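# Clip folding cover onto frame riding a moving cart

## Task

Attach the folding cover to the frame carried by the cart, seating both of the cover's studs in the frame's two holes so each one clicks in. The frame can only be reached while it travels past: a single press of the green button runs the cart the full length of the rail, end to end, at constant speed with no pause.

## Robot and tools

Setup: four identical i2rt Big YAM arms named arm1, arm2, arm3 and arm4. Each has six joints, a two-finger gripper and a wrist camera (arm1_cam_wrist and so on). Two room cameras, cam_face and cam_high, are fixed in place. The feet stand in a line along x at y about -0.658: arm1 x=-0.855, arm2 x=-0.284, arm3 x=+0.293, arm4 x=+0.855, all at z of roughly 0.74 to 0.79. The tabletop is at z=+0.720. Each foot faces its own +x, which after the quaternion rotation points about +y in the scene. Reach is about 1.0 m from the joint1 axis.

Frames: every pose is in a single scene frame. The origin is on the floor and +z is up. The hand point lies between the finger pads, about 1 cm behind the tips. The fingers extend along the hand's +z and open along its y. hand_target is the pose the hand would take at the joint targets currently held, and under load it can rest short of that. Printed positions can be off, more so at long reach.

Tool move: takes optional keys arm1 to arm4 and cameras. Each arm part can hold:
- joints: absolute targets by name. joint1_rad -2.879..2.879 turns the arm about its foot, positive counter-clockwise from above. joint2_rad 0..3.141 is the shoulder, where 0 is upper arm back and level. joint3_rad 0..3.019 is the elbow, where 0 is folded. joint4_rad -1.692..1.57 pitches the hand, positive tips the fingers up. joint5_rad -1.57..1.57 swings it sideways, positive to the arm's right. joint6_rad -2.094..2.094 rolls it, positive clockwise seen from behind. gripper_m 0..0.093 is the fingertip gap in metres.
- target: one list of 7 numbers per arm, [x, y, z, qw, qx, qy, qz]. It is an absolute pose in metres in the scene frame. The hand follows a straight path to it, starting from its current hand_target. When target is used, joints may contain only gripper_m.
- speed: 0.002..0.5 m/s, default 0.25. Turning is capped at twice that value in rad/s. It is allowed only together with target.
- min_time_s: 0.1..8 s. It is the least time for each joint motion of that arm and goes alongside joints.
Arms you leave out get no new command but may still be pushing toward old targets. All motions start together. All hand paths within one action finish together, paced by the slowest one. A path lasts 0.5 to 10 s and an action at most 15 s. Paths do not avoid obstacles or other arms. The hand lags, can stray, and may exceed speed near full stretch. At each step the commanded pose is clipped to within 100 mm and 20 degrees of the measured pose, and a centimetre or more of final error is usual. Unknown keys make a call invalid. Out-of-range values get it refused, and then the rest of that reply's move, wait and finished_scene calls are skipped. cameras takes a list of names, or ["all"], or [] for none.

Results: each arm's state, including joint_positions, Joint velocities (rad/s, gripper in m/s; "within noise" means still), joint torques (N m, positive toward a larger joint value; entries 3 and 4 wrap at ±28), hand and hand_target. The "move" line gives "done" per arm or its worst status. Status words: off_target (stopped short and may still be pushing); time_out (each joint retargets close to where it stands and keeps pushing; on_its_own lists these, and sending the reported position eases the push); not_followed, "joint command not followed" or "pose unreachable" (a clearance or self-collision check withheld the targets; the gripper command still runs, and the arm may keep trying). limit_stop_at_motor_heat means a heat stop blocked the target, so send it again. Arms under "as last shown" were not commanded and their lines repeat earlier values. A move with no action returns the full state, all images and the scene number. The "pictures" line gives the image order, and images can be slightly older than the state.

wait: seconds 0..10 plus an optional cameras list. It commands nothing while the scene keeps running. zoom_image: camera name plus region [x0,y0,x1,y1] in pixels with the origin at top-left, at most 504x504. It works only on a camera present in the newest images. finished_scene: scene (1 or 2). It ends the scene permanently and later calls go to the next scene. The cover must stay clipped on without help.

Gripper: closed on nothing it reads 0.000-0.003. On a hard part it reads up to 0.005 narrower than the part, or slightly wider. Targets about 0.005 below the contact reading give full force, roughly 50-64 N per pad. To release, send a value well above the reading.

The cart does not stop, so plan the approach and the press before pushing the button, then act in few short calls.

Avoid: hard contact between robots. Closing a gripper on another arm's fingers counts as such a press. No state line reports arms touching. Also avoid knocking anything out of the work area, slamming fixed or heavy objects, dropping parts from height, and releasing a part while it moves. Arms keep pushing after contact, and long pushing, holding loads or staying stretched out heats the motors. MOTOR HOT appears at 85 °C. At 100 °C the arm goes limp for 30-60 s or more, possibly with no warning first.

Each tool is called after "Request:" as a command line: name --argument value for each argument, lists and objects as JSON in quotes; but a table of rows of numbers goes row by row, as --pt "numbers of a row", without its own name.

## Session

Request:
move

Scene clock: 0.00 s.
Joint torques (N m): no reading
Motor temperatures (°C): arm1=[28 30 30 24 26 25 26] | arm2=[29 26 28 24 23 26 25] | arm3=[27 29 25 24 25 26 26] | arm4=[27 31 24 26 27 23 24]
Heat: arm1: hottest joint2_rad 30 °C; arm2: hottest joint1_rad 29 °C; arm3: hottest joint2_rad 29 °C; arm4: hottest joint2_rad 31 °C.
Joint velocities: within noise
arm1.joint_positions: joint1_rad=-0.272 joint2_rad=+0.575 joint3_rad=+1.463 joint4_rad=-1.255 joint5_rad=-0.239 joint6_rad=+0.394 gripper_m=+0.09396
arm1.joint_status: not commanded
arm1.hand: x=-0.8337 y=-0.4462 z=+1.3959 quat_wxyz=(-0.307, +0.409, -0.712, -0.481) (m; scene frame)
arm1.hand_target: x=-0.8349 y=-0.4501 z=+1.4056 quat_wxyz=(-0.314, +0.407, -0.706, -0.487) (m; scene frame)
arm1.hand_status: not commanded
arm2.joint_positions: joint1_rad=-0.287 joint2_rad=+0.617 joint3_rad=+1.366 joint4_rad=-1.190 joint5_rad=-0.231 joint6_rad=-0.317 gripper_m=+0.09396
arm2.joint_status: not commanded
arm2.hand: x=-0.2523 y=-0.4060 z=+1.2982 quat_wxyz=(-0.426, +0.646, -0.537, -0.335) (m; scene frame)
arm2.hand_target: x=-0.2533 y=-0.4092 z=+1.3118 quat_wxyz=(-0.438, +0.641, -0.530, -0.340) (m; scene frame)
arm2.hand_status: not commanded
arm3.joint_positions: joint1_rad=+0.318 joint2_rad=+0.620 joint3_rad=+1.397 joint4_rad=-1.521 joint5_rad=+0.176 joint6_rad=-0.489 gripper_m=+0.09396
arm3.joint_status: not commanded
arm3.hand: x=+0.2644 y=-0.4517 z=+1.2557 quat_wxyz=(-0.365, +0.825, -0.388, -0.189) (m; scene frame)
arm3.hand_target: x=+0.2647 y=-0.4530 z=+1.2680 quat_wxyz=(-0.375, +0.819, -0.386, -0.198) (m; scene frame)
arm3.hand_status: not commanded
arm4.joint_positions: joint1_rad=+0.364 joint2_rad=+0.572 joint3_rad=+1.389 joint4_rad=-1.317 joint5_rad=-0.266 joint6_rad=-0.247 gripper_m=+0.09396
arm4.joint_status: not commanded
arm4.hand: x=+0.7426 y=-0.4704 z=+1.3016 quat_wxyz=(-0.258, +0.782, -0.347, -0.449) (m; scene frame)
arm4.hand_target: x=+0.7436 y=-0.4733 z=+1.3100 quat_wxyz=(-0.265, +0.778, -0.343, -0.455) (m; scene frame)
arm4.hand_status: not commanded
pictures: arm1_cam_wrist, arm2_cam_wrist, arm3_cam_wrist, arm4_cam_wrist, cam_face, cam_high
Images, in order (width x height): arm1_cam_wrist 896x504, arm2_cam_wrist 896x504, arm3_cam_wrist 896x504, arm4_cam_wrist 896x504, cam_face 896x504, cam_high 896x504.

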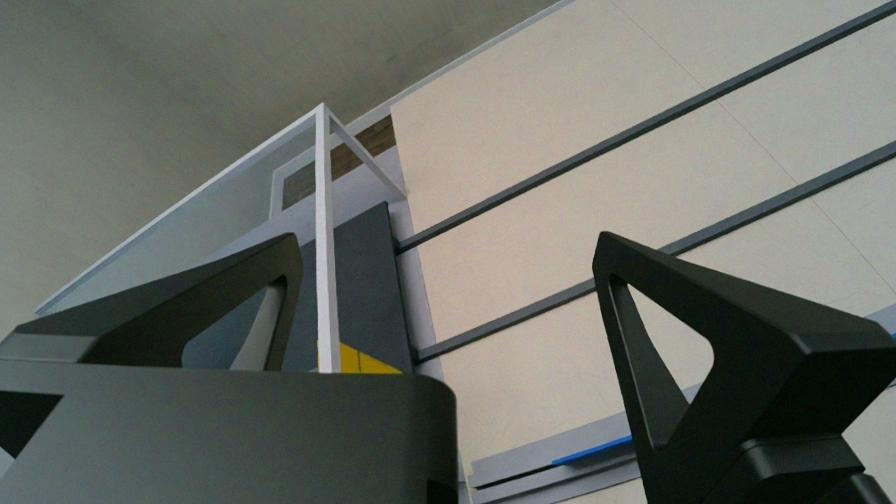

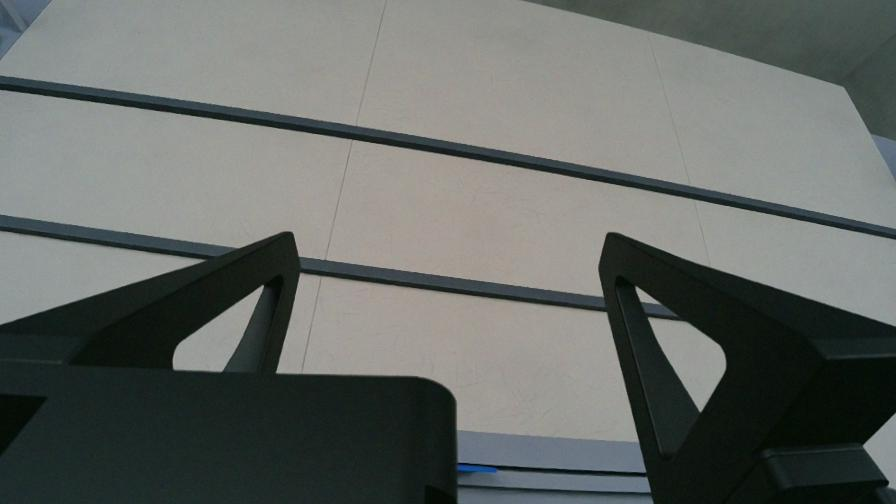

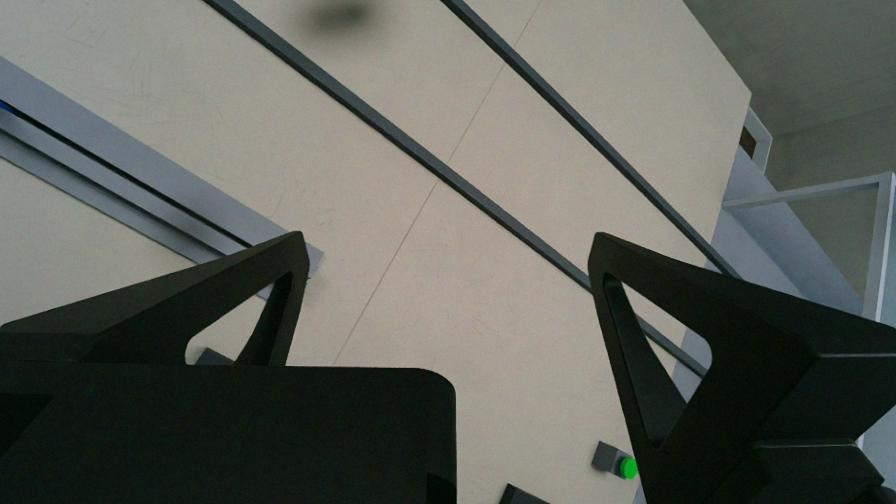

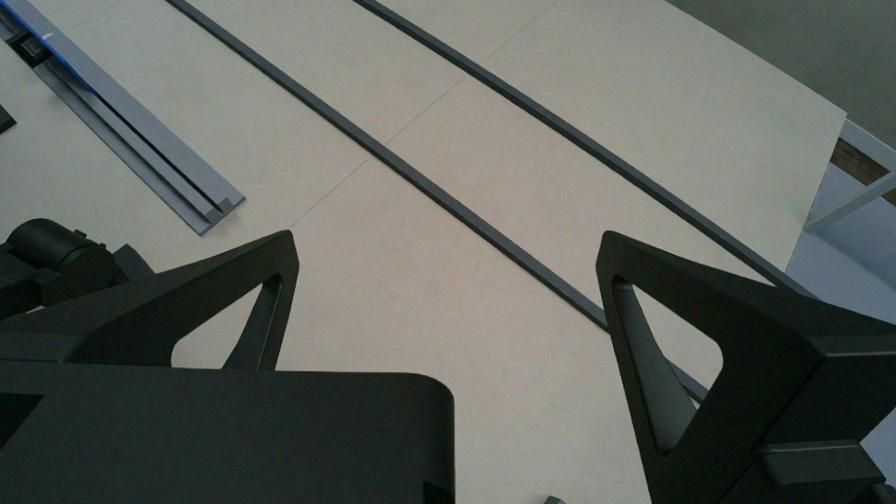

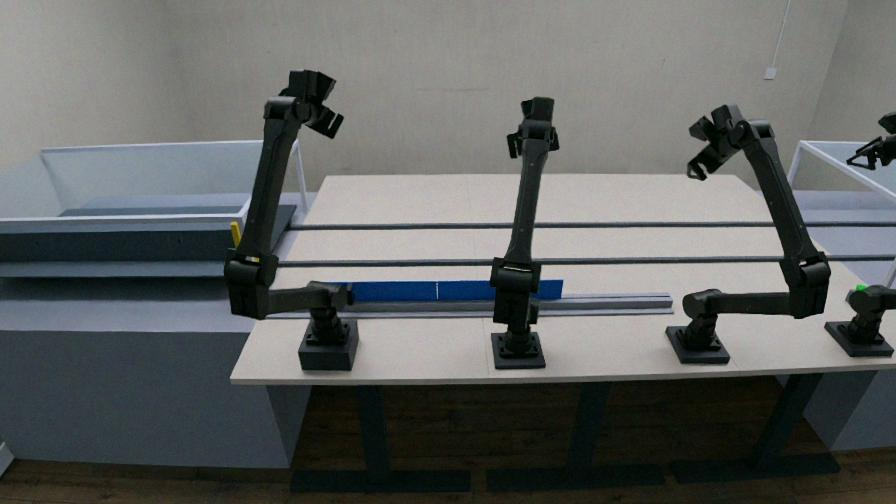

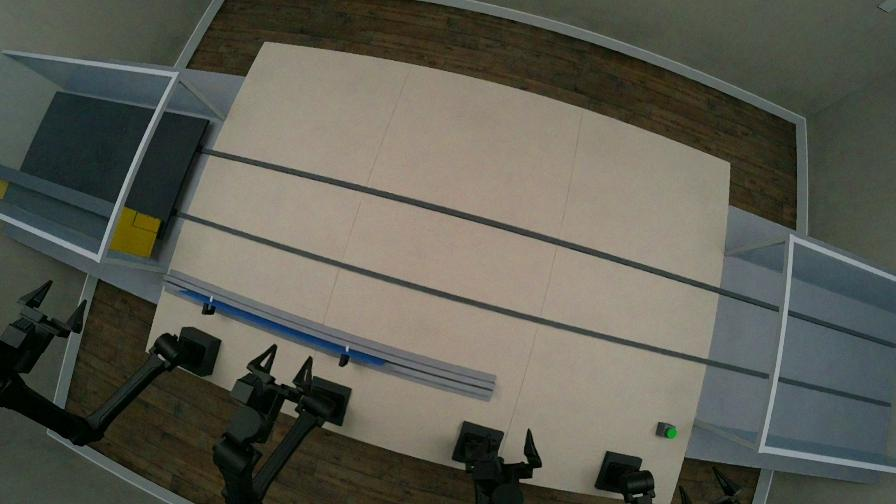

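Request:
zoom_image --camera "cam_high" --region '[0, 40, 260, 280]'

Request:
zoom_image --camera "cam_high" --region '[150, 250, 400, 390]'

Request:
zoom_image --camera "cam_high" --region '[330, 300, 730, 500]'

Request:
zoom_image --camera "cam_face" --region '[200, 180, 700, 400]'

Scaled by 1.938 from the camera's 896x504 image, which has a finer 1280x720 frame.

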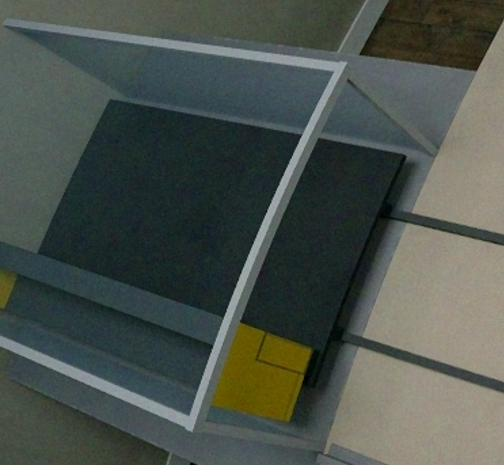

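Scaled by 2.016 from the camera's 896x504 image, which has a finer 1280x720 frame.

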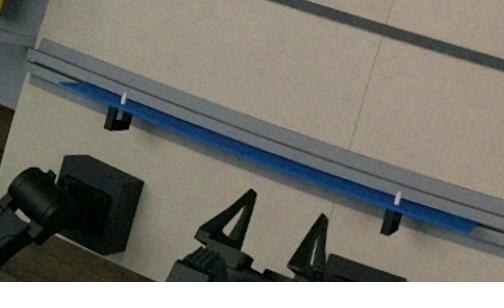

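Scaled by 1.260 from the camera's 896x504 image, which has a finer 1280x720 frame.

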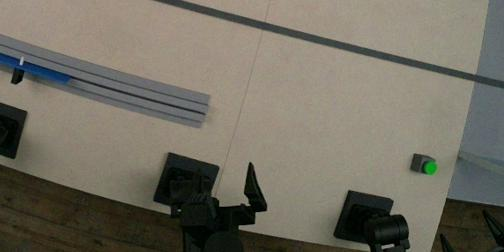

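Scaled by 1.008 from the camera's 896x504 image, which has a finer 1280x720 frame.

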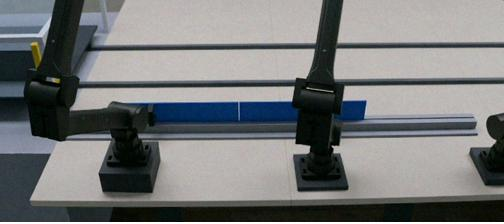

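Request:
move --arm1 '{"target":[-0.75,-0.38,1.12,0,0.7071,-0.7071,0]}' --arm2 '{"target":[-0.30,-0.38,1.12,0,0.7071,-0.7071,0]}' --arm4 '{"target":[0.855,-0.38,1.10,0,0.7071,-0.7071,0]}' --cameras '["arm1_cam_wrist","arm2_cam_wrist","arm4_cam_wrist","cam_face"]'

Scene clock: 36.97 s.
Joint torques (N m): arm1=[-0.32 -3.96 7.57 0.73 -0.05 -0.11] | arm2=[-0.03 -3.08 9.63 0.09 0.09 0.02] | arm3=[-1.32 1.73 8.32 2.07 0.02 0.1] | arm4=[-2.84 -3.55 9.01 0.27 0.13 0.19]
Motor temperatures (°C): arm1=[28 30 32 24 26 25 26] | arm2=[29 26 32 24 23 26 25] | arm3=[27 29 28 24 25 26 26] | arm4=[27 31 27 26 27 23 24]
Heat: arm1: hottest joint3_rad 32 °C; arm2: hottest joint3_rad 32 °C; arm3: hottest joint2_rad 29 °C; arm4: hottest joint2_rad 31 °C.
move: arm1 off_target; arm2 off_target; arm4 off_target
Joint velocities: within noise
arm1.joint_positions: joint1_rad=-0.347 joint2_rad=+1.066 joint3_rad=+1.281 joint4_rad=-1.677 joint5_rad=-0.006 joint6_rad=-0.352 gripper_m=+0.09396
arm1.joint_status: not commanded
arm1.hand: x=-0.7468 y=-0.3803 z=+1.1235 quat_wxyz=(-0.049, +0.698, -0.714, -0.024) (m; scene frame)
arm1.hand_target: x=-0.7499 y=-0.3798 z=+1.1193 quat_wxyz=(-0.040, +0.706, -0.707, -0.018) (m; scene frame)
arm1.hand_status: off_target (0.005 m and 6.4 deg from the pose sent, 0.296 m and 75.1 deg at the start; a joint's target at an end of its range on 54 of 102 steps)
arm2.joint_positions: joint1_rad=+0.038 joint2_rad=+0.947 joint3_rad=+1.334 joint4_rad=-1.671 joint5_rad=+0.003 joint6_rad=+0.043 gripper_m=+0.09396
arm2.joint_status: not commanded
arm2.hand: x=-0.2956 y=-0.3794 z=+1.1210 quat_wxyz=(-0.099, +0.700, -0.699, -0.105) (m; scene frame)
arm2.hand_target: x=-0.3000 y=-0.3797 z=+1.1192 quat_wxyz=(-0.092, +0.701, -0.700, -0.102) (m; scene frame)
arm2.hand_status: off_target (0.005 m and 16.6 deg from the pose sent, 0.186 m and 66.4 deg at the start; a joint's target at an end of its range on 54 of 102 steps)
arm3: as last shown
arm4.joint_positions: joint1_rad=+0.046 joint2_rad=+0.975 joint3_rad=+1.290 joint4_rad=-1.674 joint5_rad=-0.003 joint6_rad=-0.010 gripper_m=+0.09396
arm4.joint_status: not commanded
arm4.hand: x=+0.8515 y=-0.3777 z=+1.1047 quat_wxyz=(-0.074, +0.711, -0.695, -0.075) (m; scene frame)
arm4.hand_target: x=+0.8549 y=-0.3797 z=+1.0992 quat_wxyz=(-0.065, +0.704, -0.704, -0.065) (m; scene frame)
arm4.hand_status: off_target (0.006 m and 12.2 deg from the pose sent, 0.248 m and 74.1 deg at the start; a joint's target at an end of its range on 56 of 102 steps)
pictures: arm1_cam_wrist, arm2_cam_wrist, arm4_cam_wrist, cam_face
Images, in order (width x height): arm1_cam_wrist 896x504, arm2_cam_wrist 896x504, arm4_cam_wrist 896x504, cam_face 896x504.

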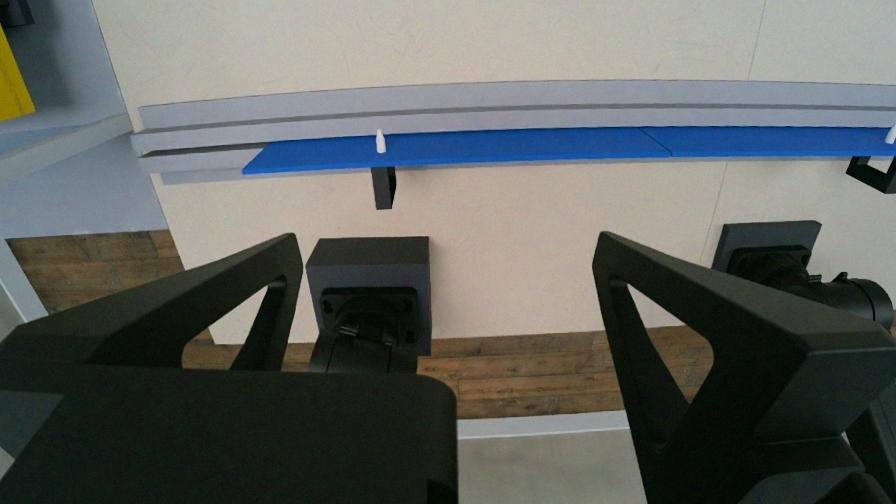

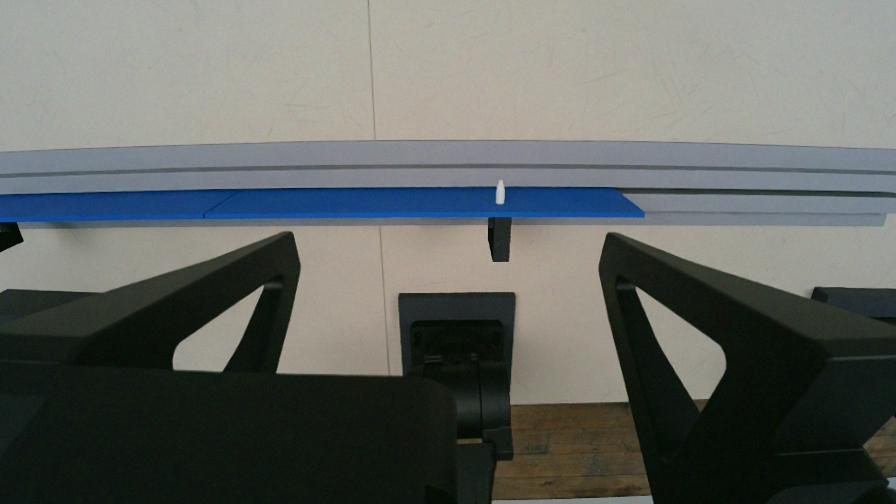

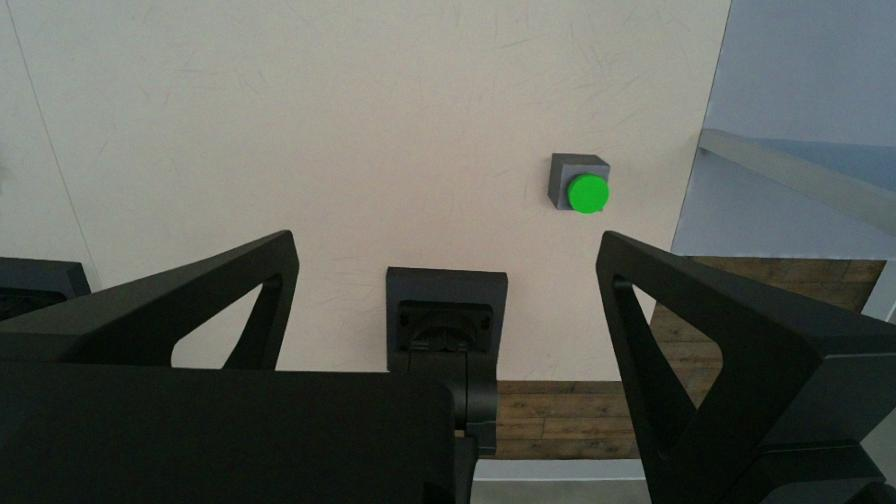

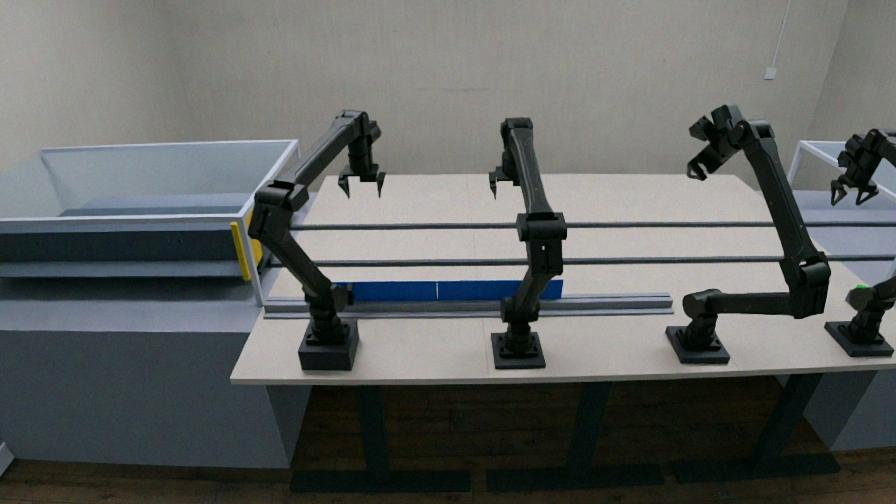

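Request:
move --arm1 '{"target":[-1.0,-0.3,1.15,0,0.924,0,-0.383]}' --arm4 '{"target":[1.02,-0.43,0.95,0,0.7071,-0.7071,0],"joints":{"gripper_m":0.0}}' --arm2 '{"target":[-0.25,-0.25,0.92,-0.2706,0.6533,-0.6533,-0.2706]}' --cameras '["arm1_cam_wrist","arm2_cam_wrist","arm4_cam_wrist","cam_face","cam_high"]'

Request:
zoom_image --camera "arm1_cam_wrist" --region '[0, 0, 504, 300]'

Scene clock: 67.80 s.
Joint torques (N m): arm1=[-0.32 -6.36 11.69 0.58 -0.78 -0.14] | arm2=[-2.14 -4.48 10.41 1.95 0.02 -0.22] | arm3=[-1.49 1.73 8.32 2.26 0.03 0.11] | arm4=[-2.78 -4.6 8.79 0.75 0.07 0]
Motor temperatures (°C): arm1=[28 30 33 24 26 25 26] | arm2=[29 26 33 24 23 26 25] | arm3=[27 29 29 24 25 26 26] | arm4=[27 31 27 26 27 23 24]
Heat: arm1: hottest joint3_rad 33 °C; arm2: hottest joint3_rad 33 °C; arm3: hottest joint2_rad 29 °C; arm4: hottest joint2_rad 31 °C.
move: arm1 off_target; arm2 done; arm4 done
Joint velocities: within noise
arm1.joint_positions: joint1_rad=+0.076 joint2_rad=+1.248 joint3_rad=+1.321 joint4_rad=-1.609 joint5_rad=-0.785 joint6_rad=-1.476 gripper_m=+0.09397
arm1.joint_status: not commanded
arm1.hand: x=-0.9951 y=-0.3105 z=+1.1349 quat_wxyz=(+0.012, +0.924, -0.016, -0.381) (m; scene frame)
arm1.hand_target: x=-0.9998 y=-0.3007 z=+1.1496 quat_wxyz=(+0.000, +0.924, +0.000, -0.383) (m; scene frame)
arm1.hand_status: off_target (0.019 m and 2.3 deg from the pose sent, 0.267 m and 98.4 deg at the start)
arm2.joint_positions: joint1_rad=-0.107 joint2_rad=+0.992 joint3_rad=+0.660 joint4_rad=-0.470 joint5_rad=-0.081 joint6_rad=-0.069 gripper_m=+0.09396
arm2.joint_status: not commanded
arm2.hand: x=-0.2565 y=-0.2539 z=+0.9199 quat_wxyz=(-0.264, +0.655, -0.654, -0.271) (m; scene frame)
arm2.hand_target: x=-0.2500 y=-0.2502 z=+0.9202 quat_wxyz=(-0.271, +0.653, -0.653, -0.270) (m; scene frame)
arm2.hand_status: done (0.008 m and 0.8 deg from the pose sent, 0.243 m and 28.4 deg at the start)
arm3: as last shown
arm4.joint_positions: joint1_rad=-0.581 joint2_rad=+1.064 joint3_rad=+0.968 joint4_rad=-1.464 joint5_rad=-0.003 joint6_rad=-0.613 gripper_m=+0.00024
arm4.joint_status: all done
arm4.hand: x=+1.0164 y=-0.4293 z=+0.9569 quat_wxyz=(-0.005, +0.707, -0.707, -0.002) (m; scene frame)
arm4.hand_target: x=+1.0198 y=-0.4301 z=+0.9500 quat_wxyz=(+0.000, +0.707, -0.707, +0.000) (m; scene frame)
arm4.hand_status: done (0.008 m and 0.6 deg from the pose sent, 0.235 m and 12.2 deg at the start)
pictures: arm1_cam_wrist, arm2_cam_wrist, arm4_cam_wrist, cam_face, cam_high
Images, in order (width x height): arm1_cam_wrist 896x504, arm2_cam_wrist 896x504, arm4_cam_wrist 896x504, cam_face 896x504, cam_high 896x504.

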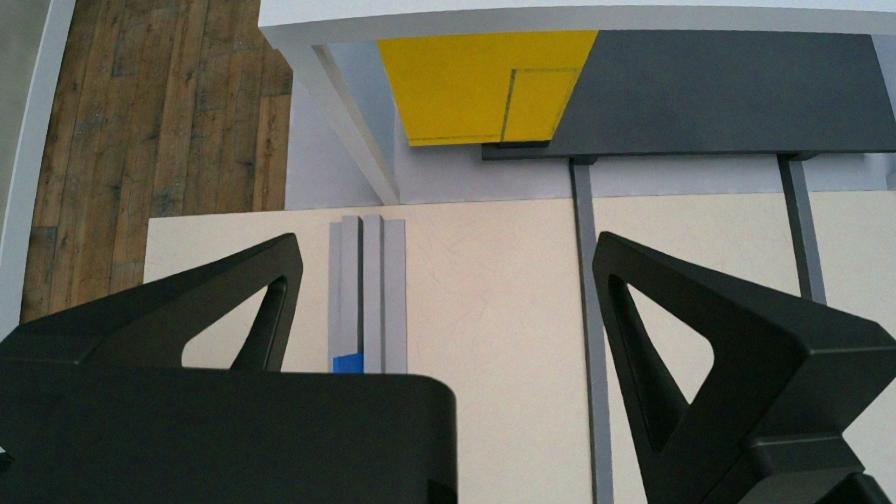

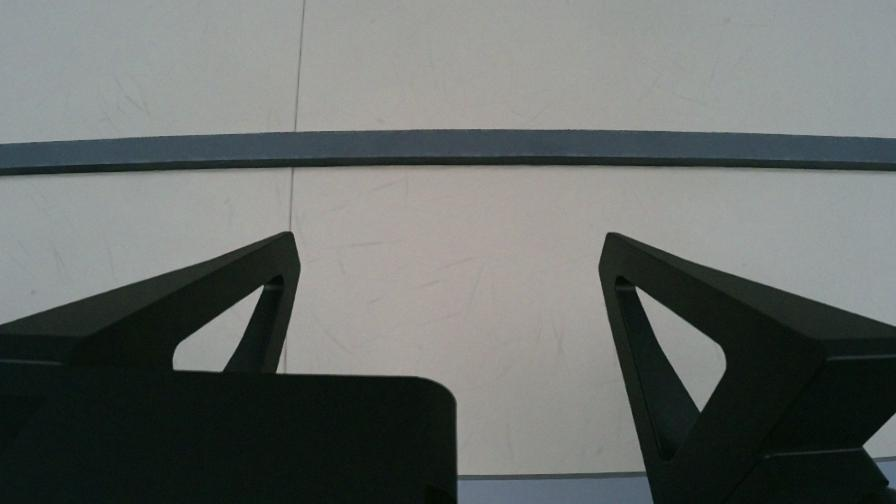

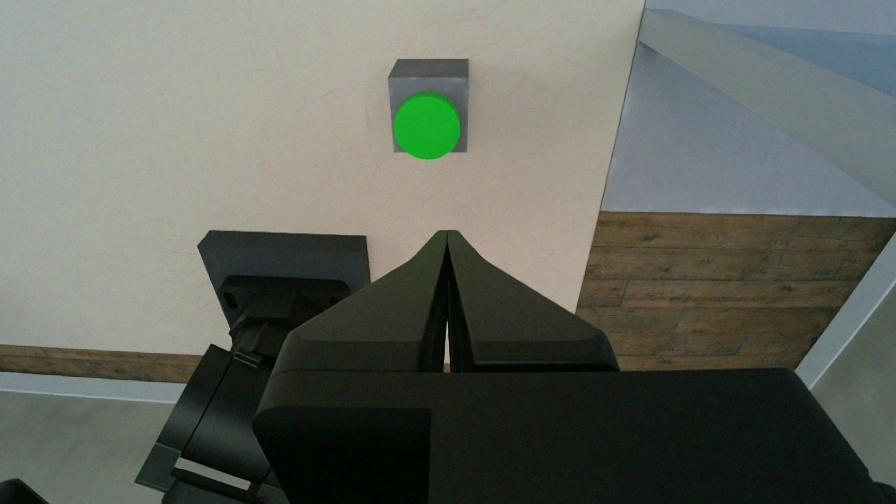

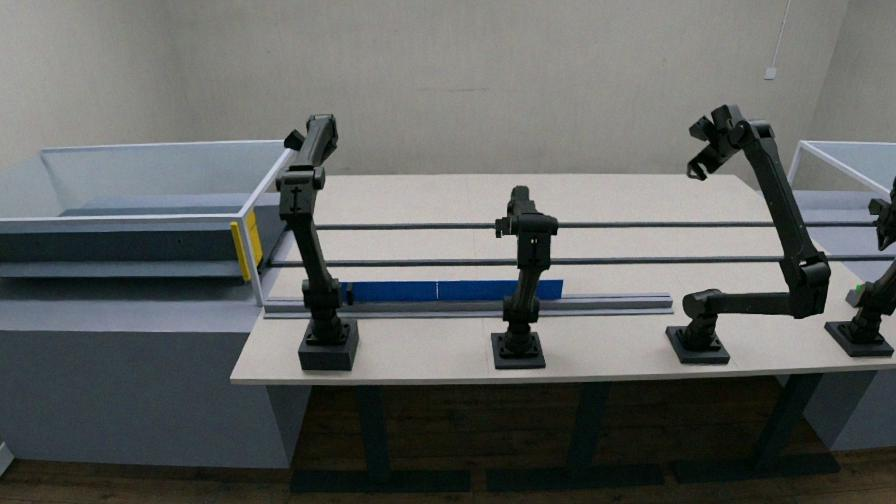

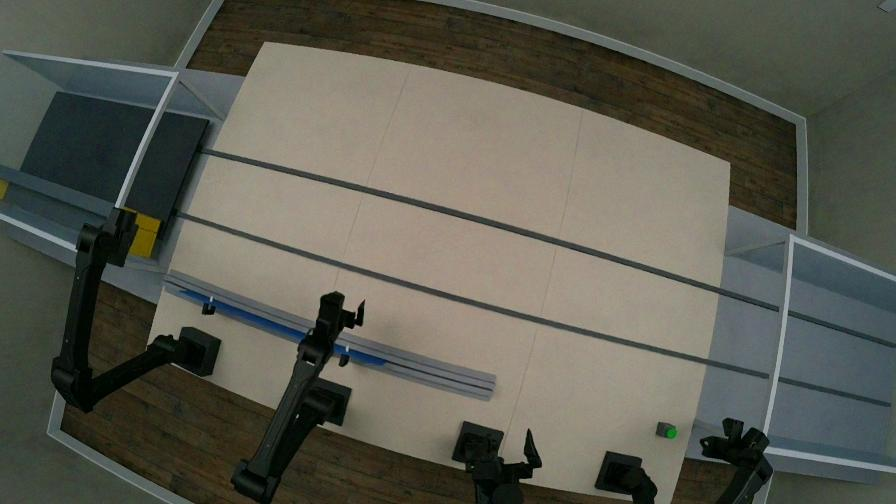

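Scaled by 1.000.

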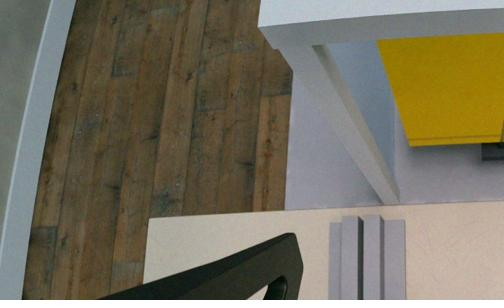

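Request:
move --arm4 '{"target":[1.004,-0.433,0.85,0,0.7071,-0.7071,0]}' --arm2 '{"target":[-0.25,-0.42,1.2,-0.2706,0.6533,-0.6533,-0.2706]}' --cameras '["arm4_cam_wrist","arm2_cam_wrist"]'

Scene clock: 85.53 s.
Joint torques (N m): arm1=[-0.15 -6.3 11.6 0.54 -0.76 -0.13] | arm2=[-2.26 2.14 13.74 0.79 -0.05 -0.24] | arm3=[-0.32 2.37 8.31 2.03 0.11 0.2] | arm4=[-0.91 -4.31 8.12 0.75 0.08 0.19]
Motor temperatures (°C): arm1=[28 30 36 24 26 25 26] | arm2=[29 26 34 24 23 26 25] | arm3=[27 29 30 24 25 26 26] | arm4=[27 31 27 26 27 23 24]
Heat: arm1: hottest joint3_rad 36 °C; arm2: hottest joint3_rad 34 °C; arm3: hottest joint3_rad 30 °C; arm4: hottest joint2_rad 31 °C.
move: arm2 off_target; arm4 done
Joint velocities: within noise
arm1, arm3: as last shown
arm1.hand: x=-0.9951 y=-0.3105 z=+1.1349 quat_wxyz=(+0.012, +0.924, -0.015, -0.381) (m; scene frame)
arm2.joint_positions: joint1_rad=-0.270 joint2_rad=+0.641 joint3_rad=+1.230 joint4_rad=-1.432 joint5_rad=-0.194 joint6_rad=-0.187 gripper_m=+0.09396
arm2.joint_status: not commanded
arm2.hand: x=-0.2536 y=-0.4191 z=+1.1778 quat_wxyz=(-0.254, +0.657, -0.659, -0.265) (m; scene frame)
arm2.hand_target: x=-0.2504 y=-0.4205 z=+1.1995 quat_wxyz=(-0.271, +0.653, -0.653, -0.270) (m; scene frame)
arm2.hand_status: off_target (0.023 m and 2.2 deg from the pose sent, 0.326 m and 0.8 deg at the start)
arm4.joint_positions: joint1_rad=-0.560 joint2_rad=+1.108 joint3_rad=+0.727 joint4_rad=-1.179 joint5_rad=-0.003 joint6_rad=-0.594 gripper_m=+0.00024
arm4.joint_status: not commanded
arm4.hand: x=+1.0066 y=-0.4338 z=+0.8567 quat_wxyz=(-0.005, +0.707, -0.707, -0.002) (m; scene frame)
arm4.hand_target: x=+1.0040 y=-0.4332 z=+0.8502 quat_wxyz=(+0.000, +0.707, -0.707, +0.000) (m; scene frame)
arm4.hand_status: done (0.007 m and 0.7 deg from the pose sent, 0.108 m and 0.6 deg at the start)
pictures: arm2_cam_wrist, arm4_cam_wrist
Images, in order (width x height): arm2_cam_wrist 896x504, arm4_cam_wrist 896x504.

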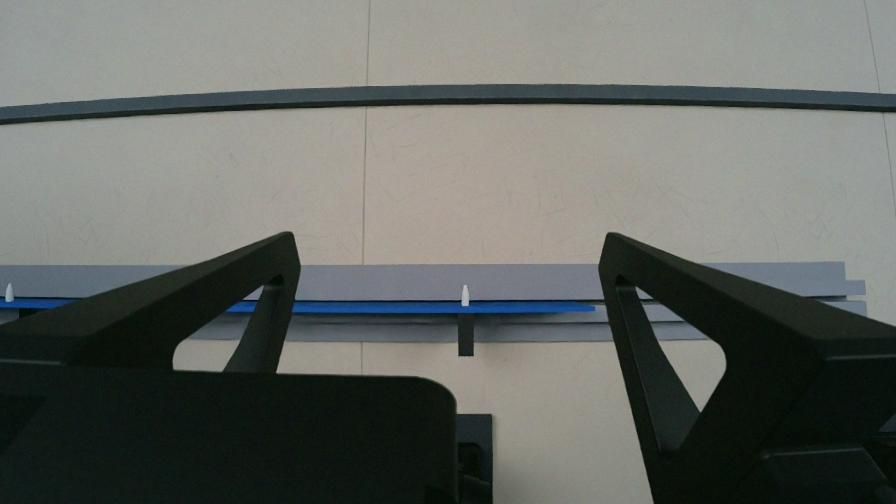

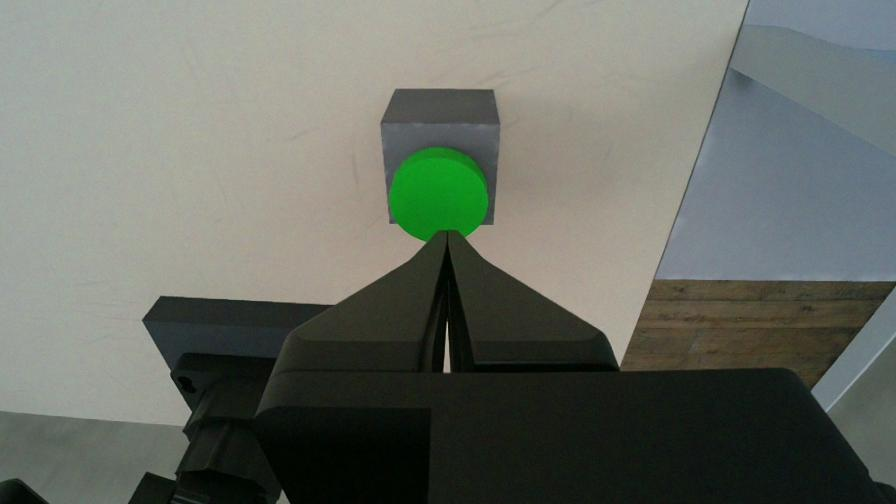

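Request:
move --arm1 '{"target":[-0.8,-0.45,1.25,-0.2706,0.6533,-0.6533,-0.2706]}' --cameras '["arm1_cam_wrist"]'

Request:
move --arm4 '{"target":[1.004,-0.431,0.805,0,0.7071,-0.7071,0],"speed":0.08}' --cameras '["arm4_cam_wrist","cam_high"]'

Scene clock: 97.13 s.
Joint torques (N m): arm1=[-2.26 1.2 10.89 1.7 -0.4 0.08] | arm2=[-2.08 2.2 13.71 0.79 -0.06 -0.22] | arm3=[-1.08 2.55 8.55 2.17 0 0.09] | arm4=[-0.85 -4.37 8.12 0.75 0.08 0.2]
Motor temperatures (°C): arm1=[28 30 36 24 26 25 26] | arm2=[29 26 34 24 23 26 25] | arm3=[27 29 30 24 25 26 26] | arm4=[27 31 27 26 27 23 24]
Heat: arm1: hottest joint3_rad 36 °C; arm2: hottest joint3_rad 34 °C; arm3: hottest joint3_rad 30 °C; arm4: hottest joint2_rad 31 °C.
move: arm1 off_target
Joint velocities: within noise
arm1.joint_positions: joint1_rad=-0.540 joint2_rad=+0.619 joint3_rad=+1.213 joint4_rad=-1.519 joint5_rad=-0.400 joint6_rad=-0.443 gripper_m=+0.09397
arm1.joint_status: not commanded
arm1.hand: x=-0.7995 y=-0.4443 z=+1.2257 quat_wxyz=(-0.247, +0.662, -0.655, -0.265) (m; scene frame)
arm1.hand_target: x=-0.8007 y=-0.4503 z=+1.2493 quat_wxyz=(-0.271, +0.653, -0.653, -0.271) (m; scene frame)
arm1.hand_status: off_target (0.025 m and 2.9 deg from the pose sent, 0.266 m and 88.9 deg at the start)
arm2.joint_positions: joint1_rad=-0.270 joint2_rad=+0.641 joint3_rad=+1.230 joint4_rad=-1.433 joint5_rad=-0.194 joint6_rad=-0.187 gripper_m=+0.09396
arm2.joint_status: not commanded
arm2.hand: x=-0.2536 y=-0.4192 z=+1.1777 quat_wxyz=(-0.253, +0.657, -0.659, -0.265) (m; scene frame)
arm2.hand_target: x=-0.2504 y=-0.4206 z=+1.1994 quat_wxyz=(-0.271, +0.653, -0.653, -0.270) (m; scene frame)
arm2.hand_status: not commanded
arm3, arm4: as last shown
arm4.joint_positions: joint1_rad=-0.560 joint2_rad=+1.108 joint3_rad=+0.727 joint4_rad=-1.179 joint5_rad=-0.003 joint6_rad=-0.593 gripper_m=+0.00024
pictures: arm1_cam_wrist
Images, in order (width x height): arm1_cam_wrist 896x504.

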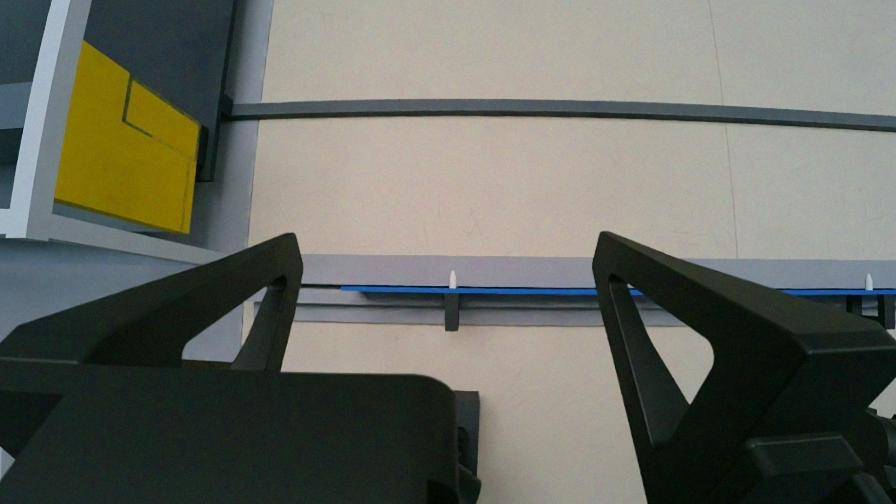

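Scene clock: 98.40 s.
Joint torques (N m): arm1=[-1.9 1.79 10.99 1.73 -0.41 0.08] | arm2=[-2.02 1.96 13.74 0.79 -0.06 -0.21] | arm3=[-1.49 1.9 8.59 2.18 0.1 0.21] | arm4=[-0.79 -4.72 7.53 0.77 0.08 0.19]
Motor temperatures (°C): arm1=[28 30 36 24 26 25 26] | arm2=[29 26 34 24 23 26 25] | arm3=[27 29 30 24 25 26 26] | arm4=[27 31 27 26 27 23 24]
Heat: arm1: hottest joint3_rad 36 °C; arm2: hottest joint3_rad 34 °C; arm3: hottest joint3_rad 30 °C; arm4: hottest joint2_rad 31 °C.
move: arm4 done
Joint velocities: within noise
arm1, arm2, arm3: as last shown
arm4.joint_positions: joint1_rad=-0.556 joint2_rad=+1.184 joint3_rad=+0.650 joint4_rad=-1.026 joint5_rad=-0.003 joint6_rad=-0.589 gripper_m=+0.00024
arm4.joint_status: not commanded
arm4.hand: x=+1.0071 y=-0.4311 z=+0.8115 quat_wxyz=(-0.005, +0.707, -0.707, -0.002) (m; scene frame)
arm4.hand_target: x=+1.0040 y=-0.4311 z=+0.8052 quat_wxyz=(+0.000, +0.707, -0.707, +0.000) (m; scene frame)
arm4.hand_status: done (0.007 m and 0.7 deg from the pose sent, 0.052 m and 0.6 deg at the start)
pictures: arm4_cam_wrist, cam_high
Images, in order (width x height): arm4_cam_wrist 896x504, cam_high 896x504.

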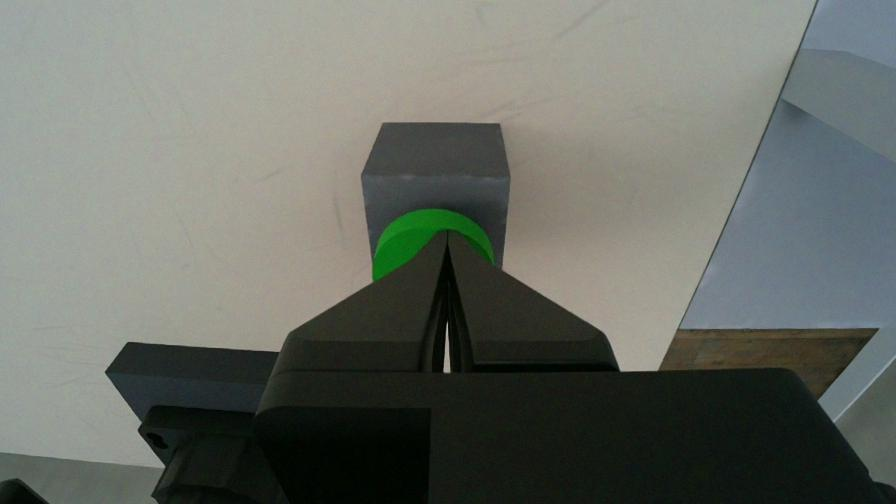

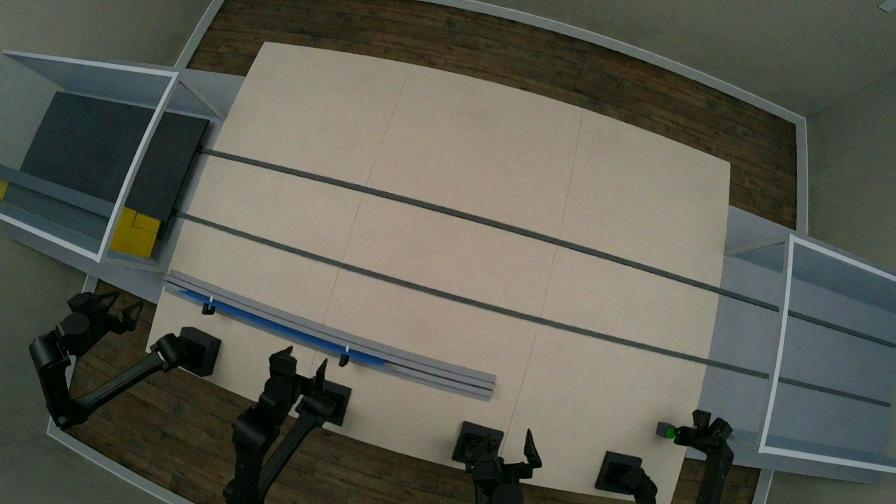

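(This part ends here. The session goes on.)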